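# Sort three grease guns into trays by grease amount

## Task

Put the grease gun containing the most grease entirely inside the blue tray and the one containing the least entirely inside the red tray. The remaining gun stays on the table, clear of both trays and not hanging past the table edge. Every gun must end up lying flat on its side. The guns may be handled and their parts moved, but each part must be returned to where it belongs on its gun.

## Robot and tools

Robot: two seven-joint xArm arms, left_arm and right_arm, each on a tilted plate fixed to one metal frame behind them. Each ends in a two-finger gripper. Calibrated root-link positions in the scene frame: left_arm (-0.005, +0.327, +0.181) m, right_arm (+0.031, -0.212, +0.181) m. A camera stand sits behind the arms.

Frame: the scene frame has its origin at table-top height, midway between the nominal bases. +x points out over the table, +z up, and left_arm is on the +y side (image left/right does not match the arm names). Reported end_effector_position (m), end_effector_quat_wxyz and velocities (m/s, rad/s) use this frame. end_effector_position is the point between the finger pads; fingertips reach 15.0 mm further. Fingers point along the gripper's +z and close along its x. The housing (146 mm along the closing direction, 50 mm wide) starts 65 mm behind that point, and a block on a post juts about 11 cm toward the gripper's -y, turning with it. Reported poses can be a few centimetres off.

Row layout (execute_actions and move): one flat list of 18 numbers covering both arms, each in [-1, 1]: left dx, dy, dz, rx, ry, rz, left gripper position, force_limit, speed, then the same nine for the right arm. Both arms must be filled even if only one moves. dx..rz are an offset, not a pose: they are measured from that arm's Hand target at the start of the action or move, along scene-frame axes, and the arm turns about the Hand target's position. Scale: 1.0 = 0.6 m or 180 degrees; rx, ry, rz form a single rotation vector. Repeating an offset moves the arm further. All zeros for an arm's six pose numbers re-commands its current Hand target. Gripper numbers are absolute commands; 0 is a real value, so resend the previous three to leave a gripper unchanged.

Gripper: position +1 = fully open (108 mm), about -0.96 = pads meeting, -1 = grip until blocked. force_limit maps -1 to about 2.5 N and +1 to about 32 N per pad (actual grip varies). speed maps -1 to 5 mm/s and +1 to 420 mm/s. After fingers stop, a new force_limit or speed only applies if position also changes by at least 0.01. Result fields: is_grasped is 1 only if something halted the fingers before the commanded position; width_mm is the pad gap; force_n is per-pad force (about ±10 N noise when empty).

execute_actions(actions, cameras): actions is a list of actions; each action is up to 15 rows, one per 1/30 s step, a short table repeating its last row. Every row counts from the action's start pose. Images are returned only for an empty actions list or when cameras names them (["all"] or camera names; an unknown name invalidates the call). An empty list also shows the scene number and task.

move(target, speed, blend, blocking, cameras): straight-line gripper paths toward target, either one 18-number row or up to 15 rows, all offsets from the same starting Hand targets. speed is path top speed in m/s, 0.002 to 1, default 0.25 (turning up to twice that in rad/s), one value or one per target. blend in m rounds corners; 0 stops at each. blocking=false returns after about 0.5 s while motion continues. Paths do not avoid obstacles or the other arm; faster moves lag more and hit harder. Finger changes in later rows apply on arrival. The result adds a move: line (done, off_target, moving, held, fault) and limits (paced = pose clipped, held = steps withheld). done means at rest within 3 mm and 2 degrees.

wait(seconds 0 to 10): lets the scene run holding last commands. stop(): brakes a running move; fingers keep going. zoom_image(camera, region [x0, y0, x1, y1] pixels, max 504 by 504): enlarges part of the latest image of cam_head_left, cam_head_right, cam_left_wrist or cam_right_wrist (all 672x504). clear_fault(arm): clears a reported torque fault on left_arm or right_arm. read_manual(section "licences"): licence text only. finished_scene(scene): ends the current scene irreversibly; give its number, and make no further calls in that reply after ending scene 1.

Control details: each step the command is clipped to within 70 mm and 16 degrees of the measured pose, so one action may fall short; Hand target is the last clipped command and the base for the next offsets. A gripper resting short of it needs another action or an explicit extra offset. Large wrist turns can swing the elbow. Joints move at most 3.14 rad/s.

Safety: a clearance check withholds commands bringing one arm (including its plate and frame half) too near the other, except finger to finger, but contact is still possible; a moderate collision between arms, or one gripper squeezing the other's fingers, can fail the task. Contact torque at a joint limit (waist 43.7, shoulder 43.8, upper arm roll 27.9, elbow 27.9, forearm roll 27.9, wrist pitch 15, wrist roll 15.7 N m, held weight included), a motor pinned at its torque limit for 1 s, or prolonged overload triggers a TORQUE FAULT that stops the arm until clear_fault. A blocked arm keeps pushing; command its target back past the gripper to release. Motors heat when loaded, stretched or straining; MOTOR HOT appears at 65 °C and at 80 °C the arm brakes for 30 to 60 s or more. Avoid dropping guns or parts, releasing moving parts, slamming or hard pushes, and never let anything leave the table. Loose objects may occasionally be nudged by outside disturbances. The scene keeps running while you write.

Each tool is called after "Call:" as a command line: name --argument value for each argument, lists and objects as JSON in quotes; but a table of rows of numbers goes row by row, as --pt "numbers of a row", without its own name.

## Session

Call:
execute_actions --actions '[]'

Scene clock: 0.00 s.
left_arm: end_effector_position=(+0.6317, +0.0262, +0.2259) width_mm=108.06 is_grasped=0 force_n=0.00 end_effector_quat_wxyz=(+0.183, +0.778, +0.385, +0.461) | right_arm: end_effector_position=(+0.6636, -0.4447, +0.2684) width_mm=108.05 is_grasped=0 force_n=0.00 end_effector_quat_wxyz=(-0.003, -0.401, +0.916, +0.015)
Joint positions: left_arm=[-1.211 1.411 0.683 1.967 -1.899 -0.738 2.578] | right_arm=[1.792 -0.283 -1.811 1.446 -0.706 1.15 -1.409]
Joint velocities: within noise
Joint torques (N m): no reading
Motor temperatures (°C): left_arm=[33 35 35 32 32 31 33] | right_arm=[33 39 38 28 31 33 35]
Hand target: left_arm +0.6317, +0.0262, +0.2259; +0.183, +0.778, +0.385, +0.461 | right_arm +0.6636, -0.4447, +0.2684; -0.003, -0.401, +0.916, +0.015
Tool commands: left_gripper/position=+1.0 left_gripper/force_limit=+1.0 left_gripper/speed=+1.0 right_gripper/position=+1.0 right_gripper/force_limit=+1.0 right_gripper/speed=+1.0

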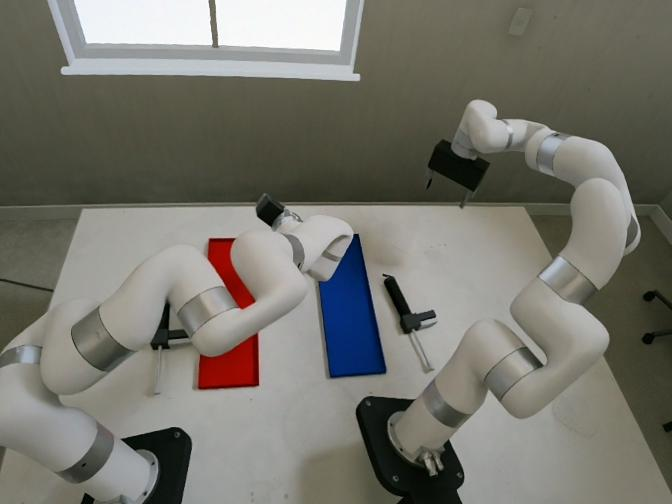

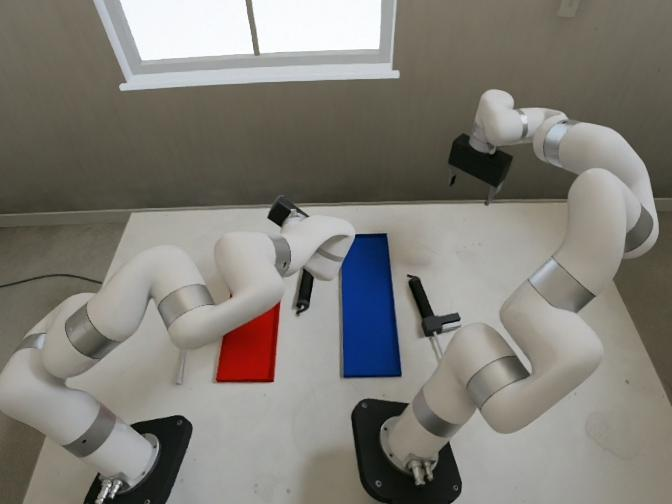

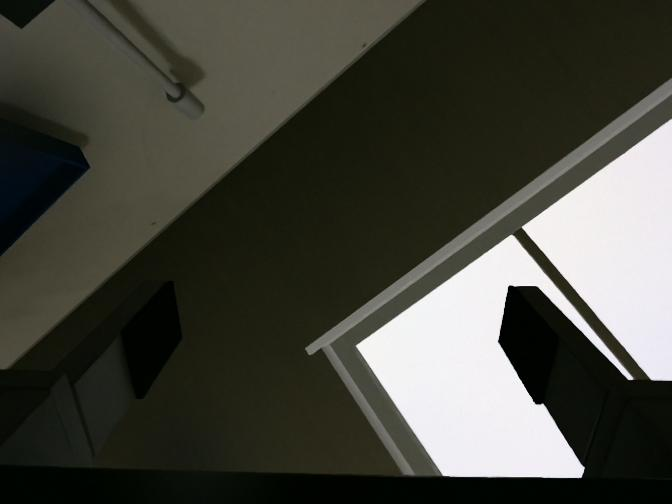

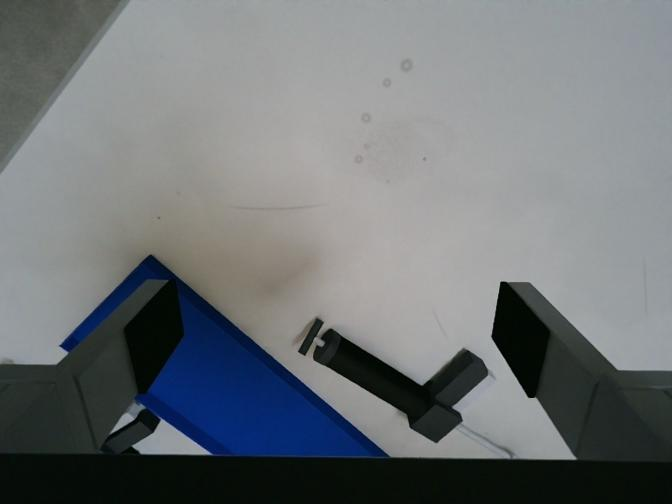

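Call:
move --pt "-0.08 0.3 0.3235 0.063 0.158 -0.132 0.3 0.3 0.5 -0.2 0.1 0.2527 -0.003 0.002 -0.25 0.3 0.3 0.5" --pt "-0.353 0.623 0.3235 0.126 0.317 -0.265 0.3 0.3 0.5 -0.4393 0.4078 0.2527 -0.0104 0.007 -0.763 0.3 0.3 0.5" --speed 0.5 --blend '[0.05,0]' --cameras '["all"]'

Scene clock: 15.03 s.
left_arm: end_effector_position=(+0.4199, +0.4001, +0.4200) width_mm=69.51 is_grasped=0 force_n=0.00 end_effector_quat_wxyz=(+0.000, +1.000, +0.001, +0.001) | right_arm: end_effector_position=(+0.4000, -0.2001, +0.4200) width_mm=69.50 is_grasped=0 force_n=0.00 end_effector_quat_wxyz=(+0.000, +0.708, +0.707, +0.000) end_effector_velocity=(+0.001, -0.001, +0.001) end_effector_angular_velocity=(+0.004, -0.004, -0.003)
Joint positions: left_arm=[-1.171 -0.107 0.608 1.286 -2.57 -1.387 4.795] | right_arm=[2.199 1.536 -2.287 0.776 0.695 1.609 0.446]
Joint velocities: left_arm=[within noise] | right_arm=[0 -0.001 -0.005 0 0 -0.001 0.001]
Joint torques (N m): left_arm=[-4.05 -9.92 -13.81 8.4 2.49 -6.23 1.57] | right_arm=[15.32 -1.03 -9.53 18.1 1.27 -0.34 1.16]
Hand target: left_arm +0.4199, +0.4000, +0.4200; +0.000, +1.000, +0.000, +0.001 | right_arm +0.4000, -0.2000, +0.4200; +0.000, +0.708, +0.707, +0.000
Off the commanded pose: left_arm 0.000 m, 0 deg | right_arm 0.000 m, 0 deg.
move: done; limits=paced

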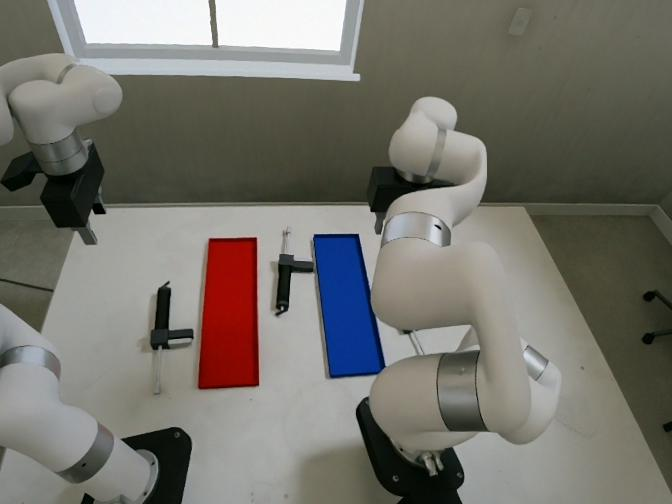

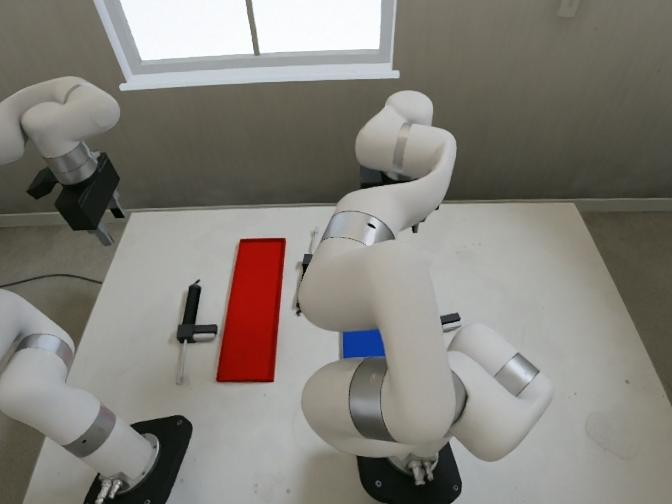

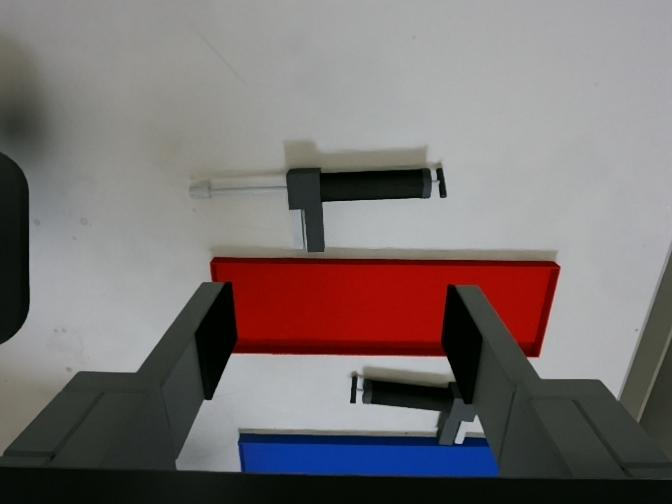

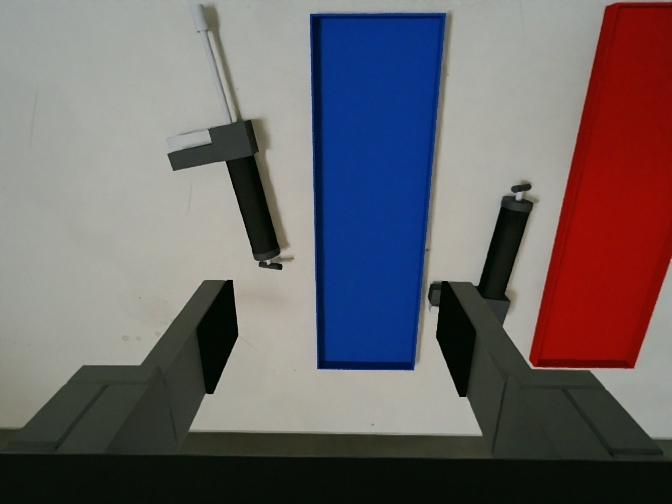

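Call:
move --pt "0 0 0 0 0 0 0.3 0.3 0.5 0.0462 -0.186 -0.4 0 0 0.0556 0.3 0.3 0.5" --pt "0 0 0 0 0 0 0.3 0.3 0.5 0.0462 -0.186 -0.663 0 0 0.0556 0.3 0.3 0.5" --pt "0 0 0 0 0 0 0.3 0.3 0.5 0.0462 -0.186 -0.663 0 0 0.0556 -1 1 -0.3" --pt "0 0 0 0 0 0 0.3 0.3 0.5 0.0462 -0.186 -0.4 0 0 0.0556 -1 1 -0.3" --pt "0.05 -0.34 -0.03 -0.2222 0 0 0.3 0.3 0.5 0.0833 0.2 -0.2 0 0 0.5 -1 1 -0.3" --pt "0.051 -0.55 -0.168 -0.2222 0 0 0.3 0.3 0.5 0.0833 0.2 -0.2 0 0 0.5 -1 1 -0.3" --speed '[0.4,0.15,0.1,0.25,0.4,0.3]' --blend '[0.03,0,0,0.04,0,0]' --cameras '["cam_head_right","cam_left_wrist","cam_right_wrist"]'

Scene clock: 44.37 s.
left_arm: end_effector_position=(+0.4506, +0.0700, +0.3192) width_mm=69.50 is_grasped=0 force_n=0.00 end_effector_quat_wxyz=(+0.342, +0.940, +0.001, +0.001) end_effector_velocity=(-0.001, +0.000, +0.001) end_effector_angular_velocity=(-0.001, +0.003, -0.005) | right_arm: end_effector_position=(+0.4500, -0.0800, +0.3000) width_mm=35.41 is_grasped=1 force_n=29.93 end_effector_quat_wxyz=(+0.000, +0.001, +1.000, +0.000)
Joint positions: left_arm=[-0.986 0.448 0.596 1.389 -3.746 -0.707 5.494] | right_arm=[2.164 1.209 -1.754 0.834 0.787 1.131 -0.783]
Joint velocities: left_arm=[0 0.001 -0.001 0.001 0 -0.005 0] | right_arm=[within noise]
Joint torques (N m): left_arm=[-6.12 -20.5 -10 12.34 -5.88 -5.47 1.18] | right_arm=[4.66 -8.25 -11.66 25.45 -1.52 -0.78 -1.52]
Hand target: left_arm +0.4505, +0.0700, +0.3192; +0.342, +0.940, +0.001, +0.001 | right_arm +0.4500, -0.0800, +0.3000; +0.000, +0.001, +1.000, +0.000
Off the commanded pose: left_arm 0.000 m, 0 deg | right_arm 0.000 m, 0 deg.
move: done; limits=paced
Images, in order (width x height): cam_head_right 672x504, cam_left_wrist 672x504, cam_right_wrist 672x504.

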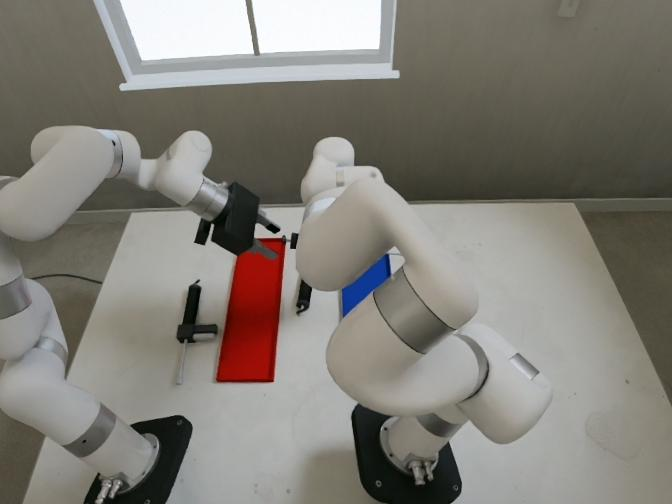

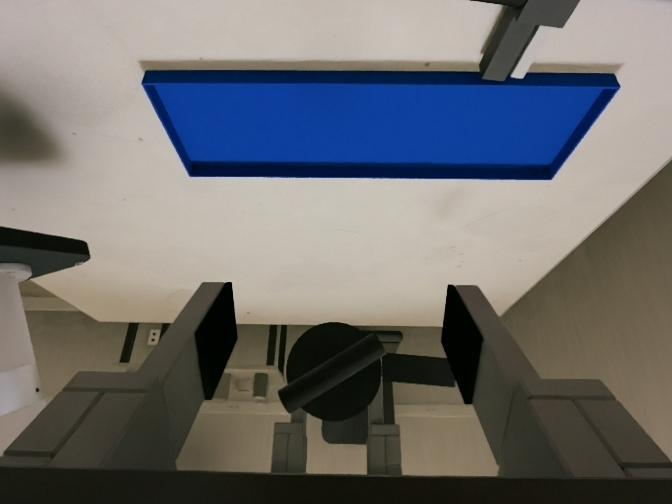

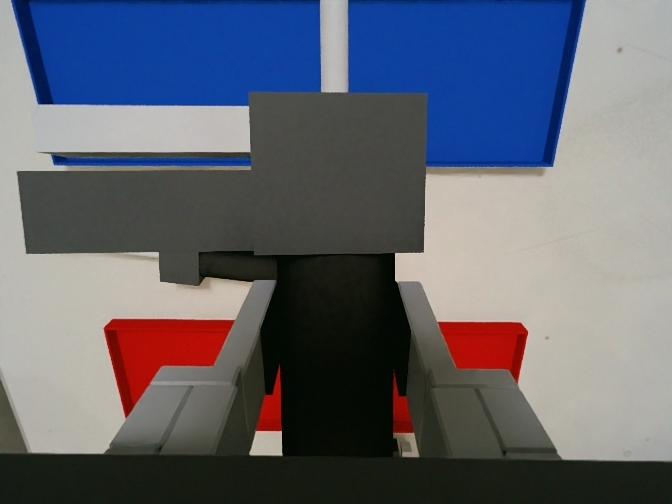

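Call:
move --pt "0 0 0 0 0 0 0.3 0.3 0.5 0 0 0 -0.061 0 0 -1 1 -0.3" --pt "0 -0.0433 -0.0303 0 0 0 0.3 0.3 0.5 0 0 0 -0.061 0 0 -1 1 -0.3" --speed '[0.25,0.12]' --cameras '["cam_left_wrist"]'

Scene clock: 51.17 s.
left_arm: end_effector_position=(+0.4505, +0.0441, +0.3010) width_mm=69.50 is_grasped=0 force_n=0.00 end_effector_quat_wxyz=(+0.342, +0.940, +0.001, +0.001) | right_arm: end_effector_position=(+0.4500, -0.0800, +0.3000) width_mm=35.41 is_grasped=1 force_n=30.01 end_effector_quat_wxyz=(+0.000, +0.001, +0.995, -0.095)
Joint positions: left_arm=[-0.965 0.526 0.56 1.426 -3.796 -0.674 5.512] | right_arm=[2.117 1.306 -1.7 0.931 0.675 1.216 -0.68]
Joint torques (N m): left_arm=[-6.42 -22.02 -9.91 12.43 -5.79 0.71 1.48] | right_arm=[5.45 -3.78 -13.85 23.26 -2 -0.66 1.15]
Hand target: left_arm +0.4505, +0.0441, +0.3010; +0.342, +0.940, +0.001, +0.001 | right_arm +0.4500, -0.0800, +0.3000; +0.000, +0.001, +0.995, -0.095
Off the commanded pose: left_arm 0.000 m, 0 deg | right_arm 0.000 m, 0 deg.
move: done
Images, in order (width x height): cam_left_wrist 672x504.

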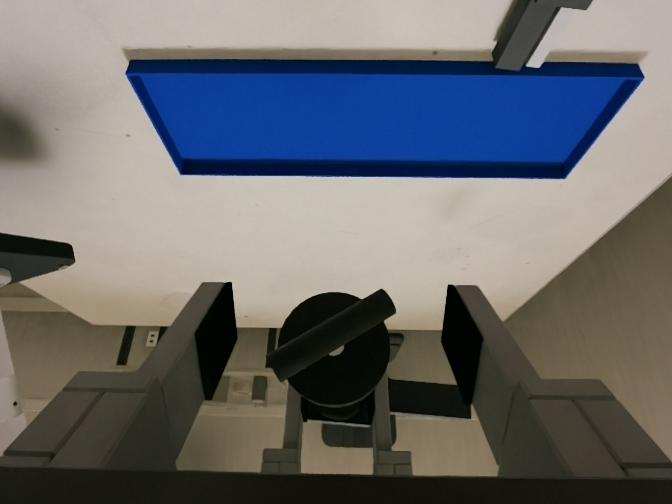

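Call:
move --pt "0 -0.01 -0.0133 0 0 0 0.3 0.3 0.5 0 0 0 0 0 0 -1 1 -0.3" --pt "0 -0.01 -0.0133 0 0 0 -1 0.3 -0.3 0 0 0 0 0 0 -1 1 -0.3" --pt "0 0.015 -0.0133 0 0 0 -1 0.3 -0.3 0 0 0 0 0 0 -1 1 -0.3" --speed '[0.12,0.1,0.04]'

Call:
move --target '[0,0.025,0,0,0,0,-1,0.3,-0.3,0,0,0,0,0,0,-1,1,-0.3]' --speed 0.04

Call:
move --target '[0,0.025,0,0,0,0,-1,0.3,-0.3,0,0,0,0,0,0,-1,1,-0.3]' --speed 0.04

Call:
move --target '[0,0.025,0,0,0,0,-1,0.3,-0.3,0,0,0,0,0,0,-1,1,-0.3]' --speed 0.04

Call:
move --target '[0,0.025,0,0,0,0,-1,0.3,-0.3,0,0,0,0,0,0,-1,1,-0.3]' --speed 0.04 --cameras '["cam_left_wrist"]'

Scene clock: 60.37 s.
left_arm: end_effector_position=(+0.4505, +0.0530, +0.2930) width_mm=7.85 is_grasped=1 force_n=40.30 end_effector_quat_wxyz=(+0.342, +0.940, +0.001, +0.000) | right_arm: end_effector_position=(+0.4500, -0.0801, +0.3000) width_mm=35.37 is_grasped=1 force_n=31.69 end_effector_quat_wxyz=(+0.000, +0.001, +0.995, -0.096)
Joint positions: left_arm=[-0.935 0.511 0.549 1.394 -3.805 -0.66 5.551] | right_arm=[2.117 1.306 -1.7 0.931 0.675 1.216 -0.68]
Joint torques (N m): left_arm=[-5.39 -32.04 -2.08 9.22 0.34 0.51 1.61] | right_arm=[10.84 -10.1 -14.6 22.16 0.53 -1.4 -1.58]
Hand target: left_arm +0.4505, +0.0531, +0.2930; +0.342, +0.940, +0.001, +0.001 | right_arm +0.4500, -0.0800, +0.3000; +0.000, +0.001, +0.995, -0.095
Off the commanded pose: left_arm 0.000 m, 0 deg | right_arm 0.000 m, 0 deg.
move: done

Scene clock: 61.17 s.
left_arm: end_effector_position=(+0.4505, +0.0680, +0.2930) width_mm=7.85 is_grasped=1 force_n=40.49 end_effector_quat_wxyz=(+0.342, +0.940, +0.001, +0.001) | right_arm: end_effector_position=(+0.4500, -0.0800, +0.3000) width_mm=35.37 is_grasped=1 force_n=31.65 end_effector_quat_wxyz=(+0.000, +0.001, +0.995, -0.095)
Joint positions: left_arm=[-0.92 0.476 0.553 1.36 -3.796 -0.661 5.576] | right_arm=[2.117 1.306 -1.7 0.931 0.675 1.216 -0.68]
Joint torques (N m): left_arm=[-4.89 -29.77 -1.68 8.91 0.82 -5.38 1.48] | right_arm=[9.9 -10.21 -15.06 22.29 0.63 -1.65 -1.52]
Hand target: left_arm +0.4505, +0.0681, +0.2930; +0.342, +0.940, +0.001, +0.001 | right_arm +0.4500, -0.0800, +0.3000; +0.000, +0.001, +0.995, -0.095
Off the commanded pose: left_arm 0.000 m, 0 deg | right_arm 0.000 m, 0 deg.
move: done

Scene clock: 61.97 s.
left_arm: end_effector_position=(+0.4504, +0.0829, +0.2931) width_mm=7.85 is_grasped=1 force_n=40.44 end_effector_quat_wxyz=(+0.342, +0.940, +0.001, +0.001) | right_arm: end_effector_position=(+0.4500, -0.0799, +0.3001) width_mm=35.37 is_grasped=1 force_n=31.54 end_effector_quat_wxyz=(+0.000, +0.000, +0.995, -0.095)
Joint positions: left_arm=[-0.905 0.442 0.558 1.328 -3.788 -0.663 5.599] | right_arm=[2.117 1.306 -1.7 0.931 0.676 1.216 -0.68]
Joint torques (N m): left_arm=[0.27 -31.58 4.76 7.66 4.26 -6.15 1.42] | right_arm=[8.52 -8.43 -19.16 10.09 -2.56 -1.7 -1.54]
Hand target: left_arm +0.4505, +0.0831, +0.2930; +0.342, +0.940, +0.001, +0.001 | right_arm +0.4500, -0.0800, +0.3000; +0.000, +0.001, +0.995, -0.095
Off the commanded pose: left_arm 0.000 m, 0 deg | right_arm 0.000 m, 0 deg.
move: done

Scene clock: 62.77 s.
left_arm: end_effector_position=(+0.4505, +0.0980, +0.2930) width_mm=7.85 is_grasped=1 force_n=40.52 end_effector_quat_wxyz=(+0.342, +0.940, +0.001, +0.001) | right_arm: end_effector_position=(+0.4500, -0.0800, +0.3000) width_mm=35.37 is_grasped=1 force_n=31.51 end_effector_quat_wxyz=(+0.000, +0.001, +0.995, -0.095)
Joint positions: left_arm=[-0.889 0.409 0.564 1.299 -3.778 -0.668 5.623] | right_arm=[2.117 1.306 -1.7 0.931 0.676 1.216 -0.68]
Joint torques (N m): left_arm=[1.63 -31.39 6.42 7.35 4.79 -6.35 1.52] | right_arm=[7.03 -4.82 -22.29 3.15 -4.96 -1.84 -1.37]
Hand target: left_arm +0.4505, +0.0981, +0.2930; +0.342, +0.940, +0.001, +0.001 | right_arm +0.4500, -0.0800, +0.3000; +0.000, +0.001, +0.995, -0.095
Off the commanded pose: left_arm 0.000 m, 0 deg | right_arm 0.000 m, 0 deg.
move: done

Scene clock: 63.57 s.
left_arm: end_effector_position=(+0.4505, +0.1130, +0.2930) width_mm=7.85 is_grasped=1 force_n=40.59 end_effector_quat_wxyz=(+0.342, +0.940, +0.001, +0.001) | right_arm: end_effector_position=(+0.4500, -0.0800, +0.3000) width_mm=35.37 is_grasped=1 force_n=31.47 end_effector_quat_wxyz=(+0.000, +0.001, +0.995, -0.095)
Joint positions: left_arm=[-0.873 0.378 0.572 1.272 -3.769 -0.674 5.645] | right_arm=[2.117 1.306 -1.7 0.931 0.676 1.216 -0.68]
Joint torques (N m): left_arm=[2.5 -30.78 7.02 7.35 5.37 -6.3 1.46] | right_arm=[5.59 -3.59 -22.46 3.35 -5.35 -1.97 -1.06]
Hand target: left_arm +0.4505, +0.1131, +0.2930; +0.342, +0.940, +0.001, +0.001 | right_arm +0.4500, -0.0800, +0.3000; +0.000, +0.001, +0.995, -0.095
Off the commanded pose: left_arm 0.000 m, 0 deg | right_arm 0.000 m, 0 deg.
move: done
Images, in order (width x height): cam_left_wrist 672x504.

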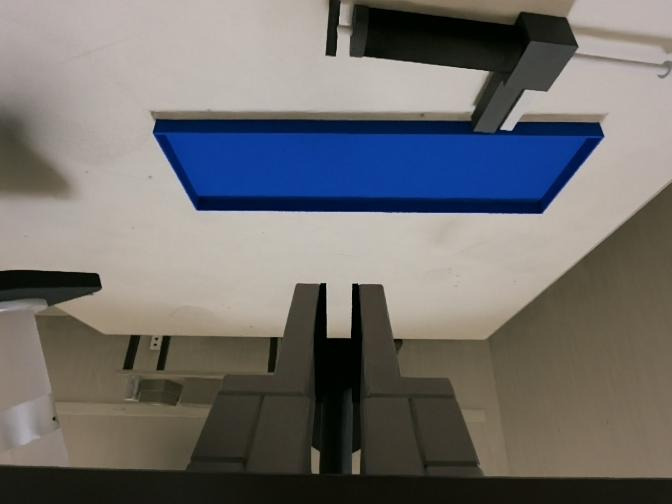

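Call:
move --pt "0 -0.125 0 0 0 0 -1 0.3 -0.3 0 0 0 0 0 0 -1 1 -0.3" --pt "0 -0.125 0 0 0 0 0.3 0.3 -0.2 0 0 0 0 0 0 -1 1 -0.3" --pt "0 -0.07 0.05 0 0 0 0.3 0.3 -0.2 0 0 0 0 0 0 -1 1 -0.3" --speed '[0.1,0.05,0.2]' --cameras '["cam_left_wrist","cam_head_left"]'

Call:
zoom_image --camera "cam_head_left" --region '[200, 190, 370, 290]'

Scene clock: 72.90 s.
left_arm: end_effector_position=(+0.4505, +0.0710, +0.3230) width_mm=69.50 is_grasped=0 force_n=0.00 end_effector_quat_wxyz=(+0.342, +0.940, +0.001, +0.000) | right_arm: end_effector_position=(+0.4500, -0.0800, +0.3000) width_mm=35.37 is_grasped=1 force_n=31.86 end_effector_quat_wxyz=(+0.000, +0.001, +0.995, -0.095)
Joint positions: left_arm=[-0.992 0.442 0.597 1.393 -3.735 -0.714 5.48] | right_arm=[2.117 1.306 -1.7 0.931 0.675 1.216 -0.68]
Joint torques (N m): left_arm=[-15.92 -29.63 -2.87 9.61 0.07 -5.57 -1.39] | right_arm=[5.66 -10.36 -18.27 14.86 -2 -1.35 0.81]
Hand target: left_arm +0.4505, +0.0711, +0.3230; +0.342, +0.940, +0.001, +0.001 | right_arm +0.4500, -0.0800, +0.3000; +0.000, +0.001, +0.995, -0.095
Off the commanded pose: left_arm 0.000 m, 0 deg | right_arm 0.000 m, 0 deg.
move: done
Images, in order (width x height): cam_head_left 672x504, cam_left_wrist 672x504.

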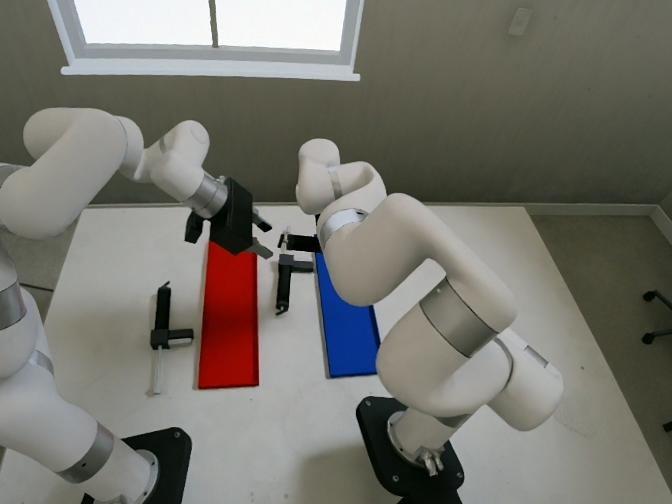

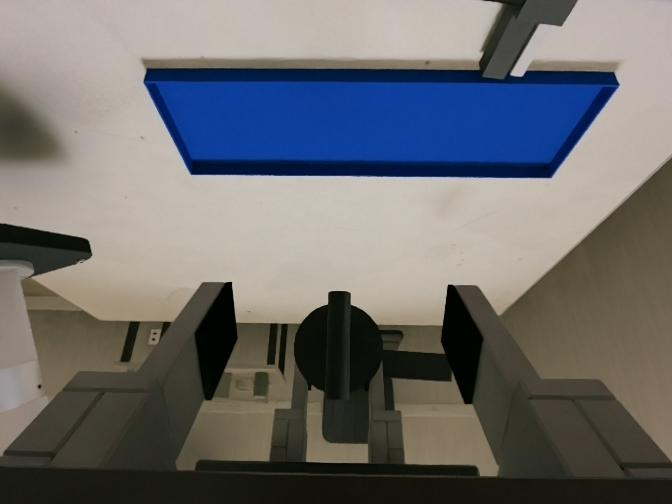

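Scaled by 2.965 from the camera's 672x504 image, which has a finer 960x720 frame.

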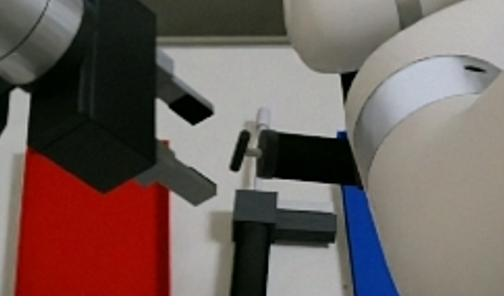

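Call:
move --pt "0 -0.05 -0.0467 0 0 0 0.3 0.3 -0.2 0 0 0 0 0 0 -1 1 -0.3" --pt "0 -0.05 -0.0467 0 0 0 -1 -0.3 -0.3 0 0 0 0 0 0 -1 1 -0.3" --pt "0 -0.066 -0.0467 0 0 0 -1 -0.3 -0.3 0 0 0 0 0 0 -1 1 -0.3" --pt "0 -0.066 -0.0467 0 0 0 0.3 0.3 -0.2 0 0 0 0 0 0 -1 1 -0.3" --pt "0 0.05 0.05 0 0 0 0.3 0.3 -0.2 0 0 0 0 0 0 -1 1 -0.3" --speed '[0.15,0.1,0.03,0.05,0.2]' --cameras '["cam_left_wrist","cam_head_left"]'

Call:
zoom_image --camera "cam_head_left" --region '[200, 190, 370, 290]'

Scene clock: 87.97 s.
left_arm: end_effector_position=(+0.4505, +0.1010, +0.3530) width_mm=69.50 is_grasped=0 force_n=0.00 end_effector_quat_wxyz=(+0.342, +0.940, +0.001, +0.000) | right_arm: end_effector_position=(+0.4500, -0.0800, +0.3000) width_mm=35.37 is_grasped=1 force_n=32.27 end_effector_quat_wxyz=(+0.000, +0.001, +0.995, -0.095)
Joint positions: left_arm=[-1.039 0.35 0.646 1.38 -3.653 -0.775 5.422] | right_arm=[2.117 1.306 -1.7 0.931 0.675 1.216 -0.68]
Joint torques (N m): left_arm=[-16.09 -26.64 -3.17 9.96 -0.02 -5.38 -1.46] | right_arm=[5.44 -6.21 -18.4 14.82 -2 -2.84 0.97]
Hand target: left_arm +0.4505, +0.1011, +0.3530; +0.342, +0.940, +0.001, +0.001 | right_arm +0.4500, -0.0800, +0.3000; +0.000, +0.001, +0.995, -0.095
Off the commanded pose: left_arm 0.000 m, 0 deg | right_arm 0.000 m, 0 deg.
move: done
Images, in order (width x height): cam_head_left 672x504, cam_left_wrist 672x504.

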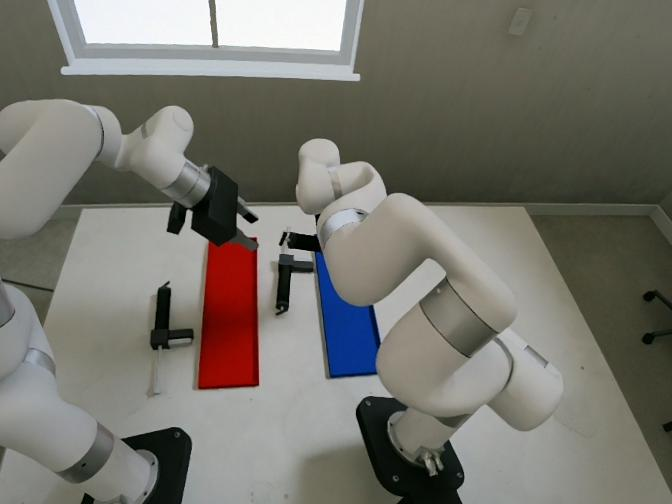

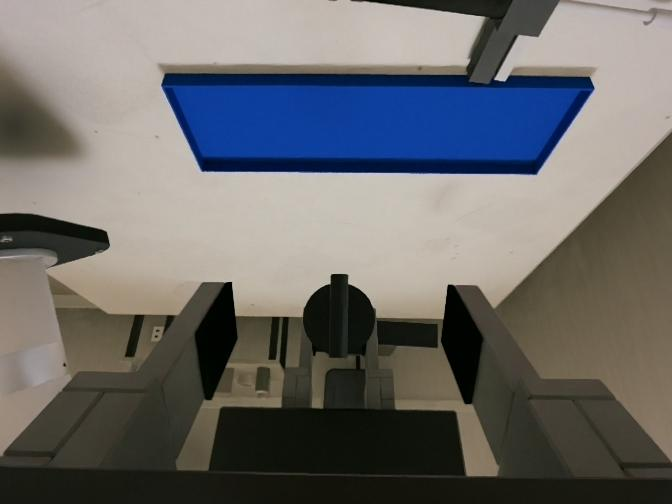

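Scaled by 2.965 from the camera's 672x504 image, which has a finer 960x720 frame.

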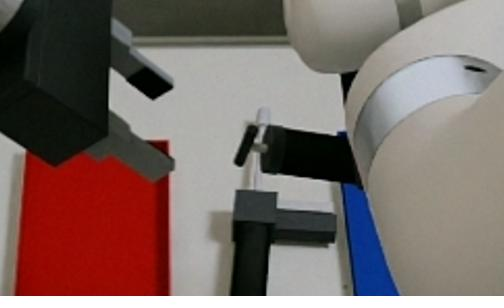

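Call:
move --pt "0 0.1 0.05 0 0 0 0.3 0.3 -0.2 0 -0.4 -0.3 0 0 -0.5 -1 1 -0.3" --pt "0 0.1 0.05 0 0 0 0.3 0.3 -0.2 0 -0.4 -0.463 0 0 -0.5 -1 1 -0.3" --pt "0 0.1 0.05 0 0 0 0.3 0.3 -0.2 0 -0.4 -0.463 0 0 -0.5 0.3 1 -0.3" --pt "0 0.1 0.05 0 0 0 0.3 0.3 -0.2 0 -0.4 -0.15 0 0 -0.5 0.3 1 -0.3" --pt "0 0.1 0.05 0 0 0 0.3 0.3 -0.2 0.2283 0.1767 -0.1667 0.049 0.046 0.476 0.3 1 -0.3" --speed '[0.45,0.12,0.05,0.3,0.6]' --blend '[0.03,0,0,0.03,0]' --cameras '["all"]'

Scene clock: 113.30 s.
left_arm: end_effector_position=(+0.4505, +0.1611, +0.3830) width_mm=69.50 is_grasped=0 force_n=0.00 end_effector_quat_wxyz=(+0.342, +0.940, +0.001, +0.001) | right_arm: end_effector_position=(+0.5870, +0.0260, +0.2001) width_mm=69.50 is_grasped=0 force_n=0.00 end_effector_quat_wxyz=(+0.000, -0.681, +0.732, +0.000)
Joint positions: left_arm=[-1.067 0.196 0.707 1.342 -3.533 -0.859 5.387] | right_arm=[1.437 1.036 -1.151 1.439 0.527 0.9 -1.993]
Joint torques (N m): left_arm=[-14.6 -21.23 -4.45 10.11 -0.53 -5.44 -1.38] | right_arm=[11.39 -12.4 -6.64 25.64 -1.44 -0.44 -1.55]
Hand target: left_arm +0.4505, +0.1611, +0.3830; +0.342, +0.940, +0.001, +0.001 | right_arm +0.5870, +0.0260, +0.2000; +0.000, +0.681, -0.732, +0.000
Off the commanded pose: left_arm 0.000 m, 0 deg | right_arm 0.000 m, 0 deg.
move: done

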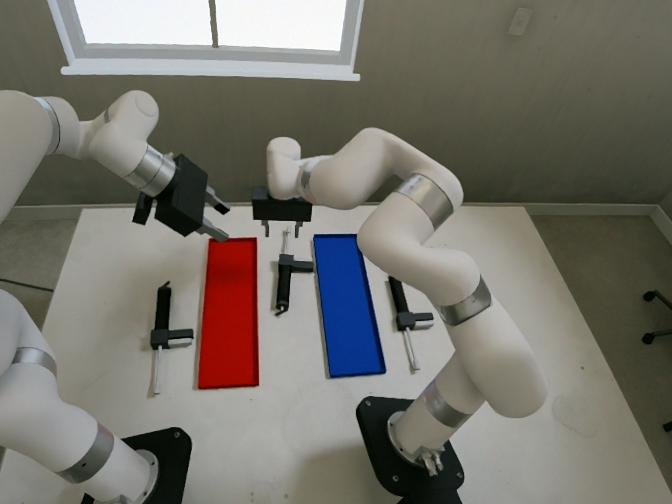

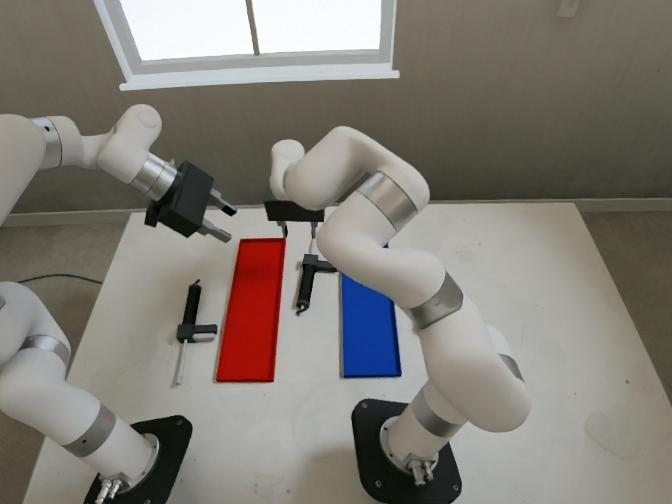

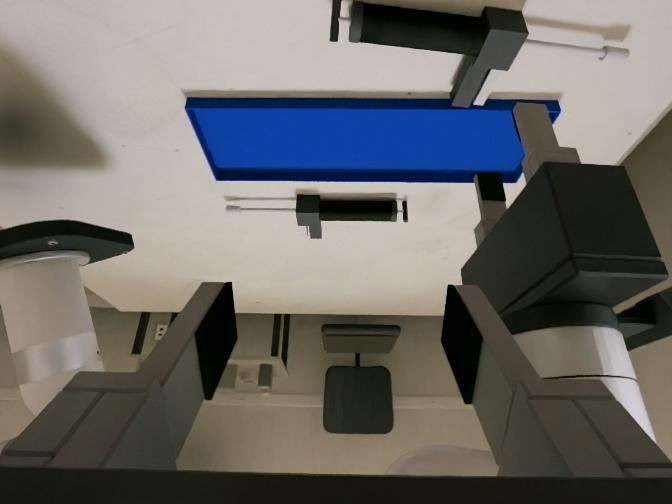

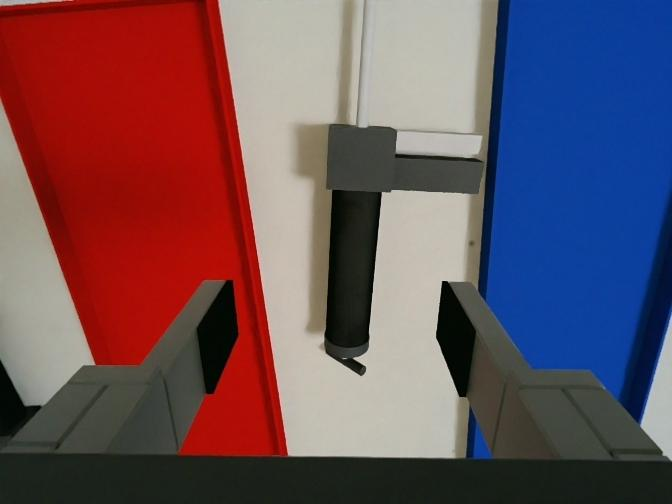

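Call:
move --pt "0 0 0 0 0 0 0.3 0.3 -0.2 -0.0283 -0.0253 -0.2963 0 0 0.012 0.3 1 -0.3" --pt "0 0 0 0 0 0 0.3 0.3 -0.2 -0.0283 -0.0253 -0.2963 0 0 0.012 -1 1 -0.3" --pt "0 0 0 0 0 0 0.3 0.3 -0.2 -0.0283 -0.0253 -0.05 0 0 0.012 -1 1 -0.3" --pt "0 0 0 0 0 0 0.3 0.3 -0.2 -0.2283 -0.1767 0.1667 0 0 -0.478 -1 1 -0.3" --pt "0 -0.1518 -0.1065 0 0 0 0.3 0.3 -0.2 -0.2283 -0.1767 0.1667 0 0 -0.478 -1 1 -0.3" --speed '[0.15,0.1,0.25,0.4,0.3]' --blend '[0,0,0.03,0,0]' --cameras '["cam_left_wrist","cam_right_wrist","cam_head_left"]'

Scene clock: 128.90 s.
left_arm: end_effector_position=(+0.4506, +0.0700, +0.3191) width_mm=69.50 is_grasped=0 force_n=0.00 end_effector_quat_wxyz=(+0.342, +0.940, +0.001, +0.001) | right_arm: end_effector_position=(+0.4500, -0.0800, +0.3000) width_mm=35.35 is_grasped=1 force_n=49.98 end_effector_quat_wxyz=(+0.000, +0.001, +1.000, +0.000)
Joint positions: left_arm=[-0.994 0.451 0.607 1.388 -3.754 -0.709 5.5] | right_arm=[2.179 1.138 -1.743 0.826 0.725 1.085 -0.736]
Joint torques (N m): left_arm=[-5.66 -20.13 -9.97 12.57 -5.53 -4.13 1.54] | right_arm=[20.06 -0.83 -15.44 17.8 -0.84 -0.69 1.18]
Hand target: left_arm +0.4505, +0.0700, +0.3191; +0.342, +0.940, +0.001, +0.001 | right_arm +0.4500, -0.0800, +0.3000; +0.000, +0.001, +1.000, +0.000
Off the commanded pose: left_arm 0.000 m, 0 deg | right_arm 0.000 m, 0 deg.
move: done
Images, in order (width x height): cam_head_left 672x504, cam_left_wrist 672x504, cam_right_wrist 672x504.

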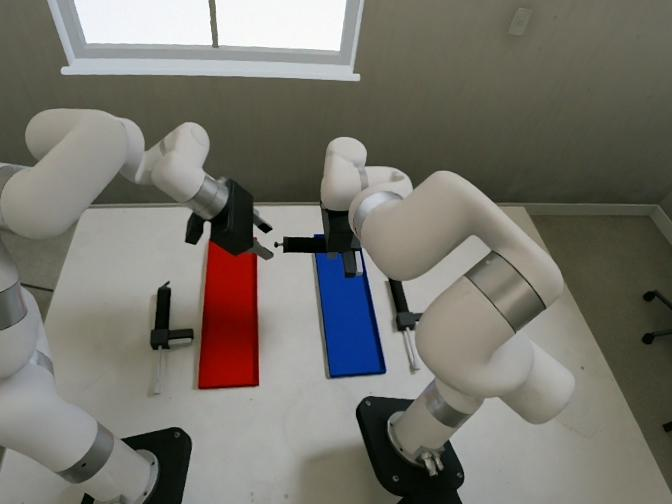

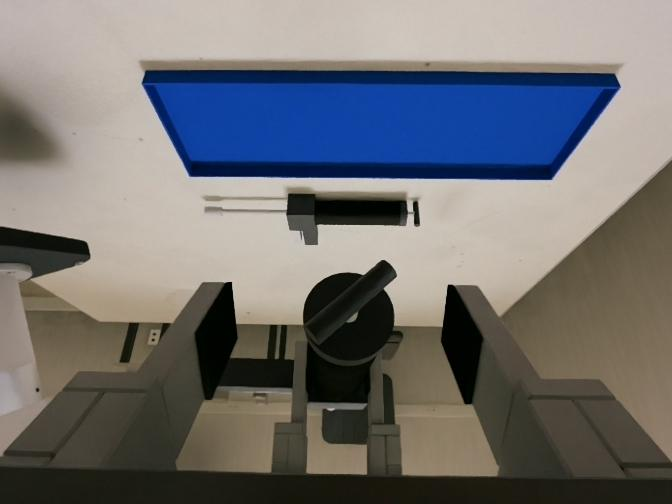

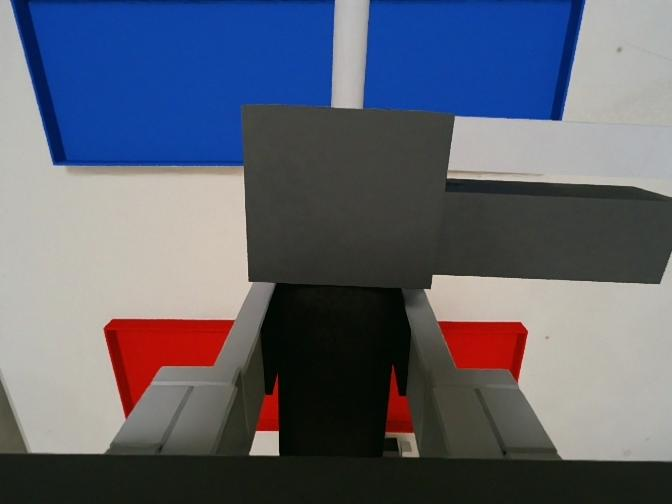

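Call:
move --pt "0.009 -0.0417 -0.035 0 0 0 0.3 0.3 -0.2 0 0 0 0 0 0 -1 1 -0.3" --pt "0.009 -0.0417 -0.035 0 0 0 -1 0.4 -0.3 0 0 0 0 0 0 -1 1 -0.3" --pt "0.009 -0.0167 -0.035 0 0 0 -1 0.4 -0.3 0 0 0 0 0 0 -1 1 -0.3" --speed '[0.12,0.1,0.04]' --cameras '["cam_left_wrist"]'

Call:
move --target '[0,0.025,0,0,0,0,-1,0.4,-0.3,0,0,0,0,0,0,-1,1,-0.3]' --speed 0.04

Call:
move --target '[0,0.025,0,0,0,0,-1,0.4,-0.3,0,0,0,0,0,0,-1,1,-0.3]' --speed 0.04

Call:
move --target '[0,0.025,0,0,0,0,-1,0.4,-0.3,0,0,0,0,0,0,-1,1,-0.3]' --speed 0.04 --cameras '["cam_left_wrist"]'

Scene clock: 140.00 s.
left_arm: end_effector_position=(+0.4559, +0.0599, +0.2981) width_mm=8.32 is_grasped=1 force_n=29.17 end_effector_quat_wxyz=(+0.342, +0.940, +0.001, +0.001) | right_arm: end_effector_position=(+0.4500, -0.0800, +0.3000) width_mm=35.45 is_grasped=1 force_n=41.63 end_effector_quat_wxyz=(+0.000, +0.001, +1.000, +0.000)
Joint positions: left_arm=[-0.94 0.506 0.571 1.407 -3.804 -0.685 5.556] | right_arm=[2.179 1.138 -1.743 0.826 0.725 1.085 -0.736]
Joint torques (N m): left_arm=[-3.58 -33.97 1.12 11.74 0.22 -0.67 1.33] | right_arm=[6.67 -7.51 -11.41 15.77 -1.64 -0.45 -1.71]
Hand target: left_arm +0.4559, +0.0600, +0.2981; +0.342, +0.940, +0.001, +0.001 | right_arm +0.4500, -0.0800, +0.3000; +0.000, +0.001, +1.000, +0.000
Off the commanded pose: left_arm 0.000 m, 0 deg | right_arm 0.000 m, 0 deg.
move: done
Images, in order (width x height): cam_left_wrist 672x504.

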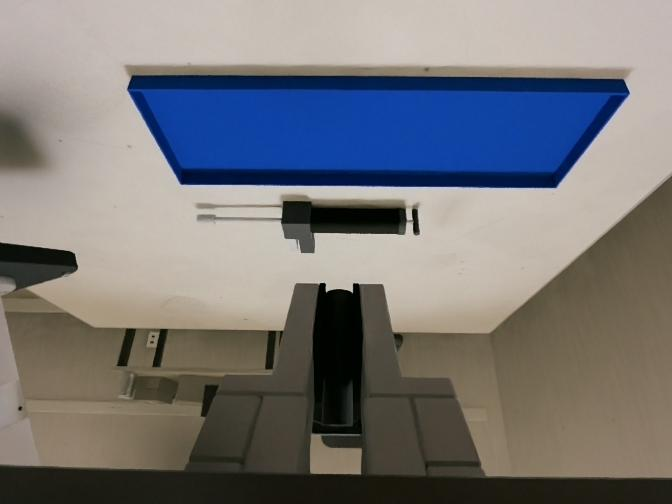

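Scene clock: 140.80 s.
left_arm: end_effector_position=(+0.4559, +0.0749, +0.2981) width_mm=8.31 is_grasped=1 force_n=29.12 end_effector_quat_wxyz=(+0.342, +0.940, +0.001, +0.001) | right_arm: end_effector_position=(+0.4500, -0.0800, +0.3000) width_mm=35.45 is_grasped=1 force_n=39.92 end_effector_quat_wxyz=(+0.000, +0.001, +1.000, +0.000)
Joint positions: left_arm=[-0.926 0.471 0.576 1.373 -3.795 -0.686 5.579] | right_arm=[2.179 1.138 -1.743 0.826 0.725 1.085 -0.736]
Joint torques (N m): left_arm=[0.86 -34.64 6.47 10.03 3.77 -4.03 1.36] | right_arm=[6.62 -6.29 -12.98 12.74 -3.16 -0.51 -2.44]
Hand target: left_arm +0.4559, +0.0750, +0.2981; +0.342, +0.940, +0.001, +0.001 | right_arm +0.4500, -0.0800, +0.3000; +0.000, +0.001, +1.000, +0.000
Off the commanded pose: left_arm 0.000 m, 0 deg | right_arm 0.000 m, 0 deg.
move: done

Scene clock: 141.60 s.
left_arm: end_effector_position=(+0.4559, +0.0899, +0.2981) width_mm=8.31 is_grasped=1 force_n=29.12 end_effector_quat_wxyz=(+0.342, +0.940, +0.001, +0.001) | right_arm: end_effector_position=(+0.4500, -0.0800, +0.3000) width_mm=35.45 is_grasped=1 force_n=38.63 end_effector_quat_wxyz=(+0.000, +0.001, +1.000, +0.000)
Joint positions: left_arm=[-0.911 0.438 0.582 1.342 -3.786 -0.69 5.603] | right_arm=[2.179 1.138 -1.743 0.826 0.725 1.085 -0.736]
Joint torques (N m): left_arm=[1.99 -33.35 6.93 9.58 4.32 -4.61 1.55] | right_arm=[6.63 -5.53 -15.05 9.56 -3.42 -0.55 -2.25]
Hand target: left_arm +0.4559, +0.0900, +0.2981; +0.342, +0.940, +0.001, +0.001 | right_arm +0.4500, -0.0800, +0.3000; +0.000, +0.001, +1.000, +0.000
Off the commanded pose: left_arm 0.000 m, 0 deg | right_arm 0.000 m, 0 deg.
move: done

Scene clock: 142.40 s.
left_arm: end_effector_position=(+0.4559, +0.1049, +0.2981) width_mm=8.31 is_grasped=1 force_n=29.08 end_effector_quat_wxyz=(+0.342, +0.940, +0.001, +0.001) | right_arm: end_effector_position=(+0.4500, -0.0800, +0.3000) width_mm=35.45 is_grasped=1 force_n=37.47 end_effector_quat_wxyz=(+0.000, +0.001, +1.000, +0.000)
Joint positions: left_arm=[-0.896 0.406 0.589 1.314 -3.777 -0.695 5.625] | right_arm=[2.179 1.138 -1.743 0.826 0.725 1.085 -0.736]
Joint torques (N m): left_arm=[2.4 -32.42 7.74 8.93 4.77 -4.95 1.28] | right_arm=[6.44 -4.77 -17.05 7.03 -3.44 -0.73 -2.02]
Hand target: left_arm +0.4559, +0.1050, +0.2981; +0.342, +0.940, +0.001, +0.001 | right_arm +0.4500, -0.0800, +0.3000; +0.000, +0.001, +1.000, +0.000
Off the commanded pose: left_arm 0.000 m, 0 deg | right_arm 0.000 m, 0 deg.
move: done
Images, in order (width x height): cam_left_wrist 672x504.

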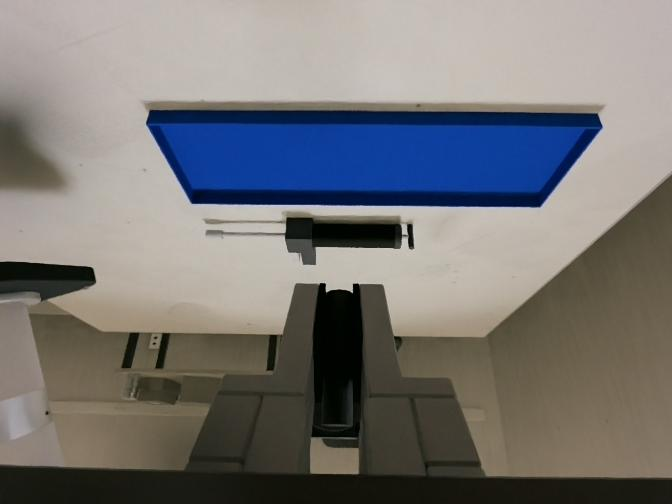

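Call:
move --pt "0 -0.1003 0 0 0 0 -1 0.4 -0.3 0 0 0 0 0 0 -1 1 -0.3" --pt "0 -0.1003 0 0 0 0 0.3 0.4 -0.2 0 0 0 0 0 0 -1 1 -0.3" --pt "0 0.05 0.12 0 0 0 0.3 0.4 -0.2 0 0 0 0 0 0 -1 1 -0.3" --pt "-0.043 0.525 0.137 0.174 0.174 0.4776 0.3 0.4 -0.2 0.0 0 0.03 0 0 0 -1 1 -0.3" --pt "-0.043 0.525 0.137 0.174 0.174 0.4776 0.3 0.4 -0.2 0.05 0.3817 -0.3 0 0 -0.5 -1 1 -0.3" --speed '[0.1,0.05,0.25,0.5,0.45]' --blend '[0,0,0.03,0.02,0]' --cameras '["cam_left_wrist","cam_right_wrist","cam_head_left"]'

Scene clock: 174.97 s.
left_arm: end_effector_position=(+0.4301, +0.4200, +0.3803) width_mm=69.50 is_grasped=0 force_n=0.00 end_effector_quat_wxyz=(+0.000, +0.707, +0.707, +0.001) | right_arm: end_effector_position=(+0.4800, +0.1490, +0.1200) width_mm=35.40 is_grasped=1 force_n=30.57 end_effector_quat_wxyz=(+0.000, +0.708, +0.706, +0.000)
Joint positions: left_arm=[-1.241 -0.109 0.781 1.234 -2.543 -1.289 3.275] | right_arm=[1.674 1.613 -1.293 1.535 1.14 1.071 1.077]
Joint torques (N m): left_arm=[-1.23 2.39 -6.73 10.93 2.46 -6.14 -1.16] | right_arm=[12.26 -18.02 -22.03 17.7 -1.4 -0.53 1.23]
Hand target: left_arm +0.4301, +0.4200, +0.3803; +0.000, +0.707, +0.707, +0.001 | right_arm +0.4800, +0.1490, +0.1200; +0.000, +0.708, +0.706, +0.000
Off the commanded pose: left_arm 0.000 m, 0 deg | right_arm 0.000 m, 0 deg.
move: done
Images, in order (width x height): cam_head_left 672x504, cam_left_wrist 672x504, cam_right_wrist 672x504.

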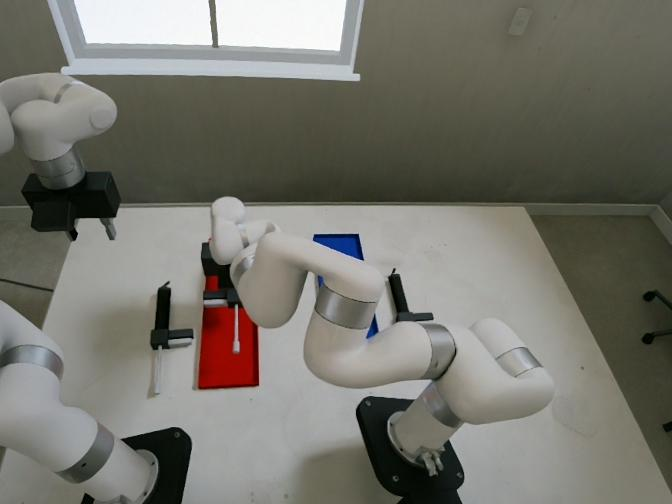

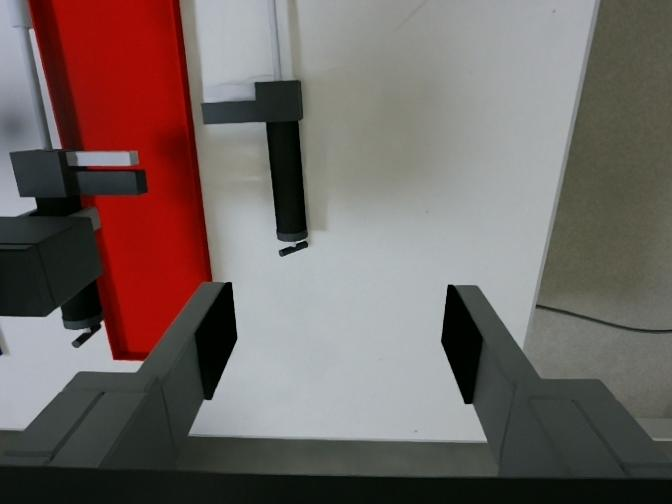

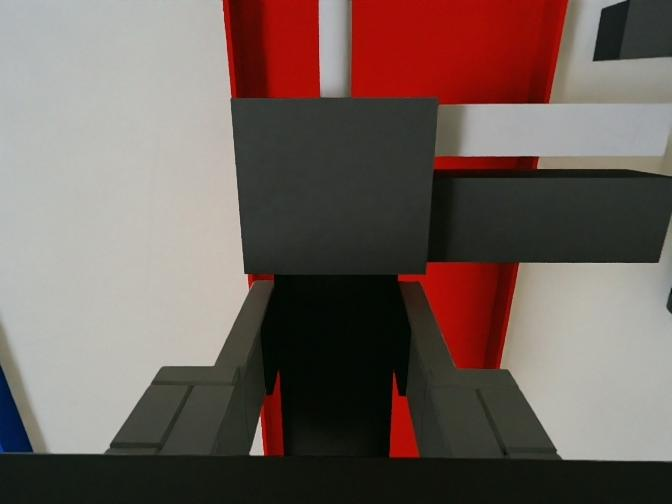

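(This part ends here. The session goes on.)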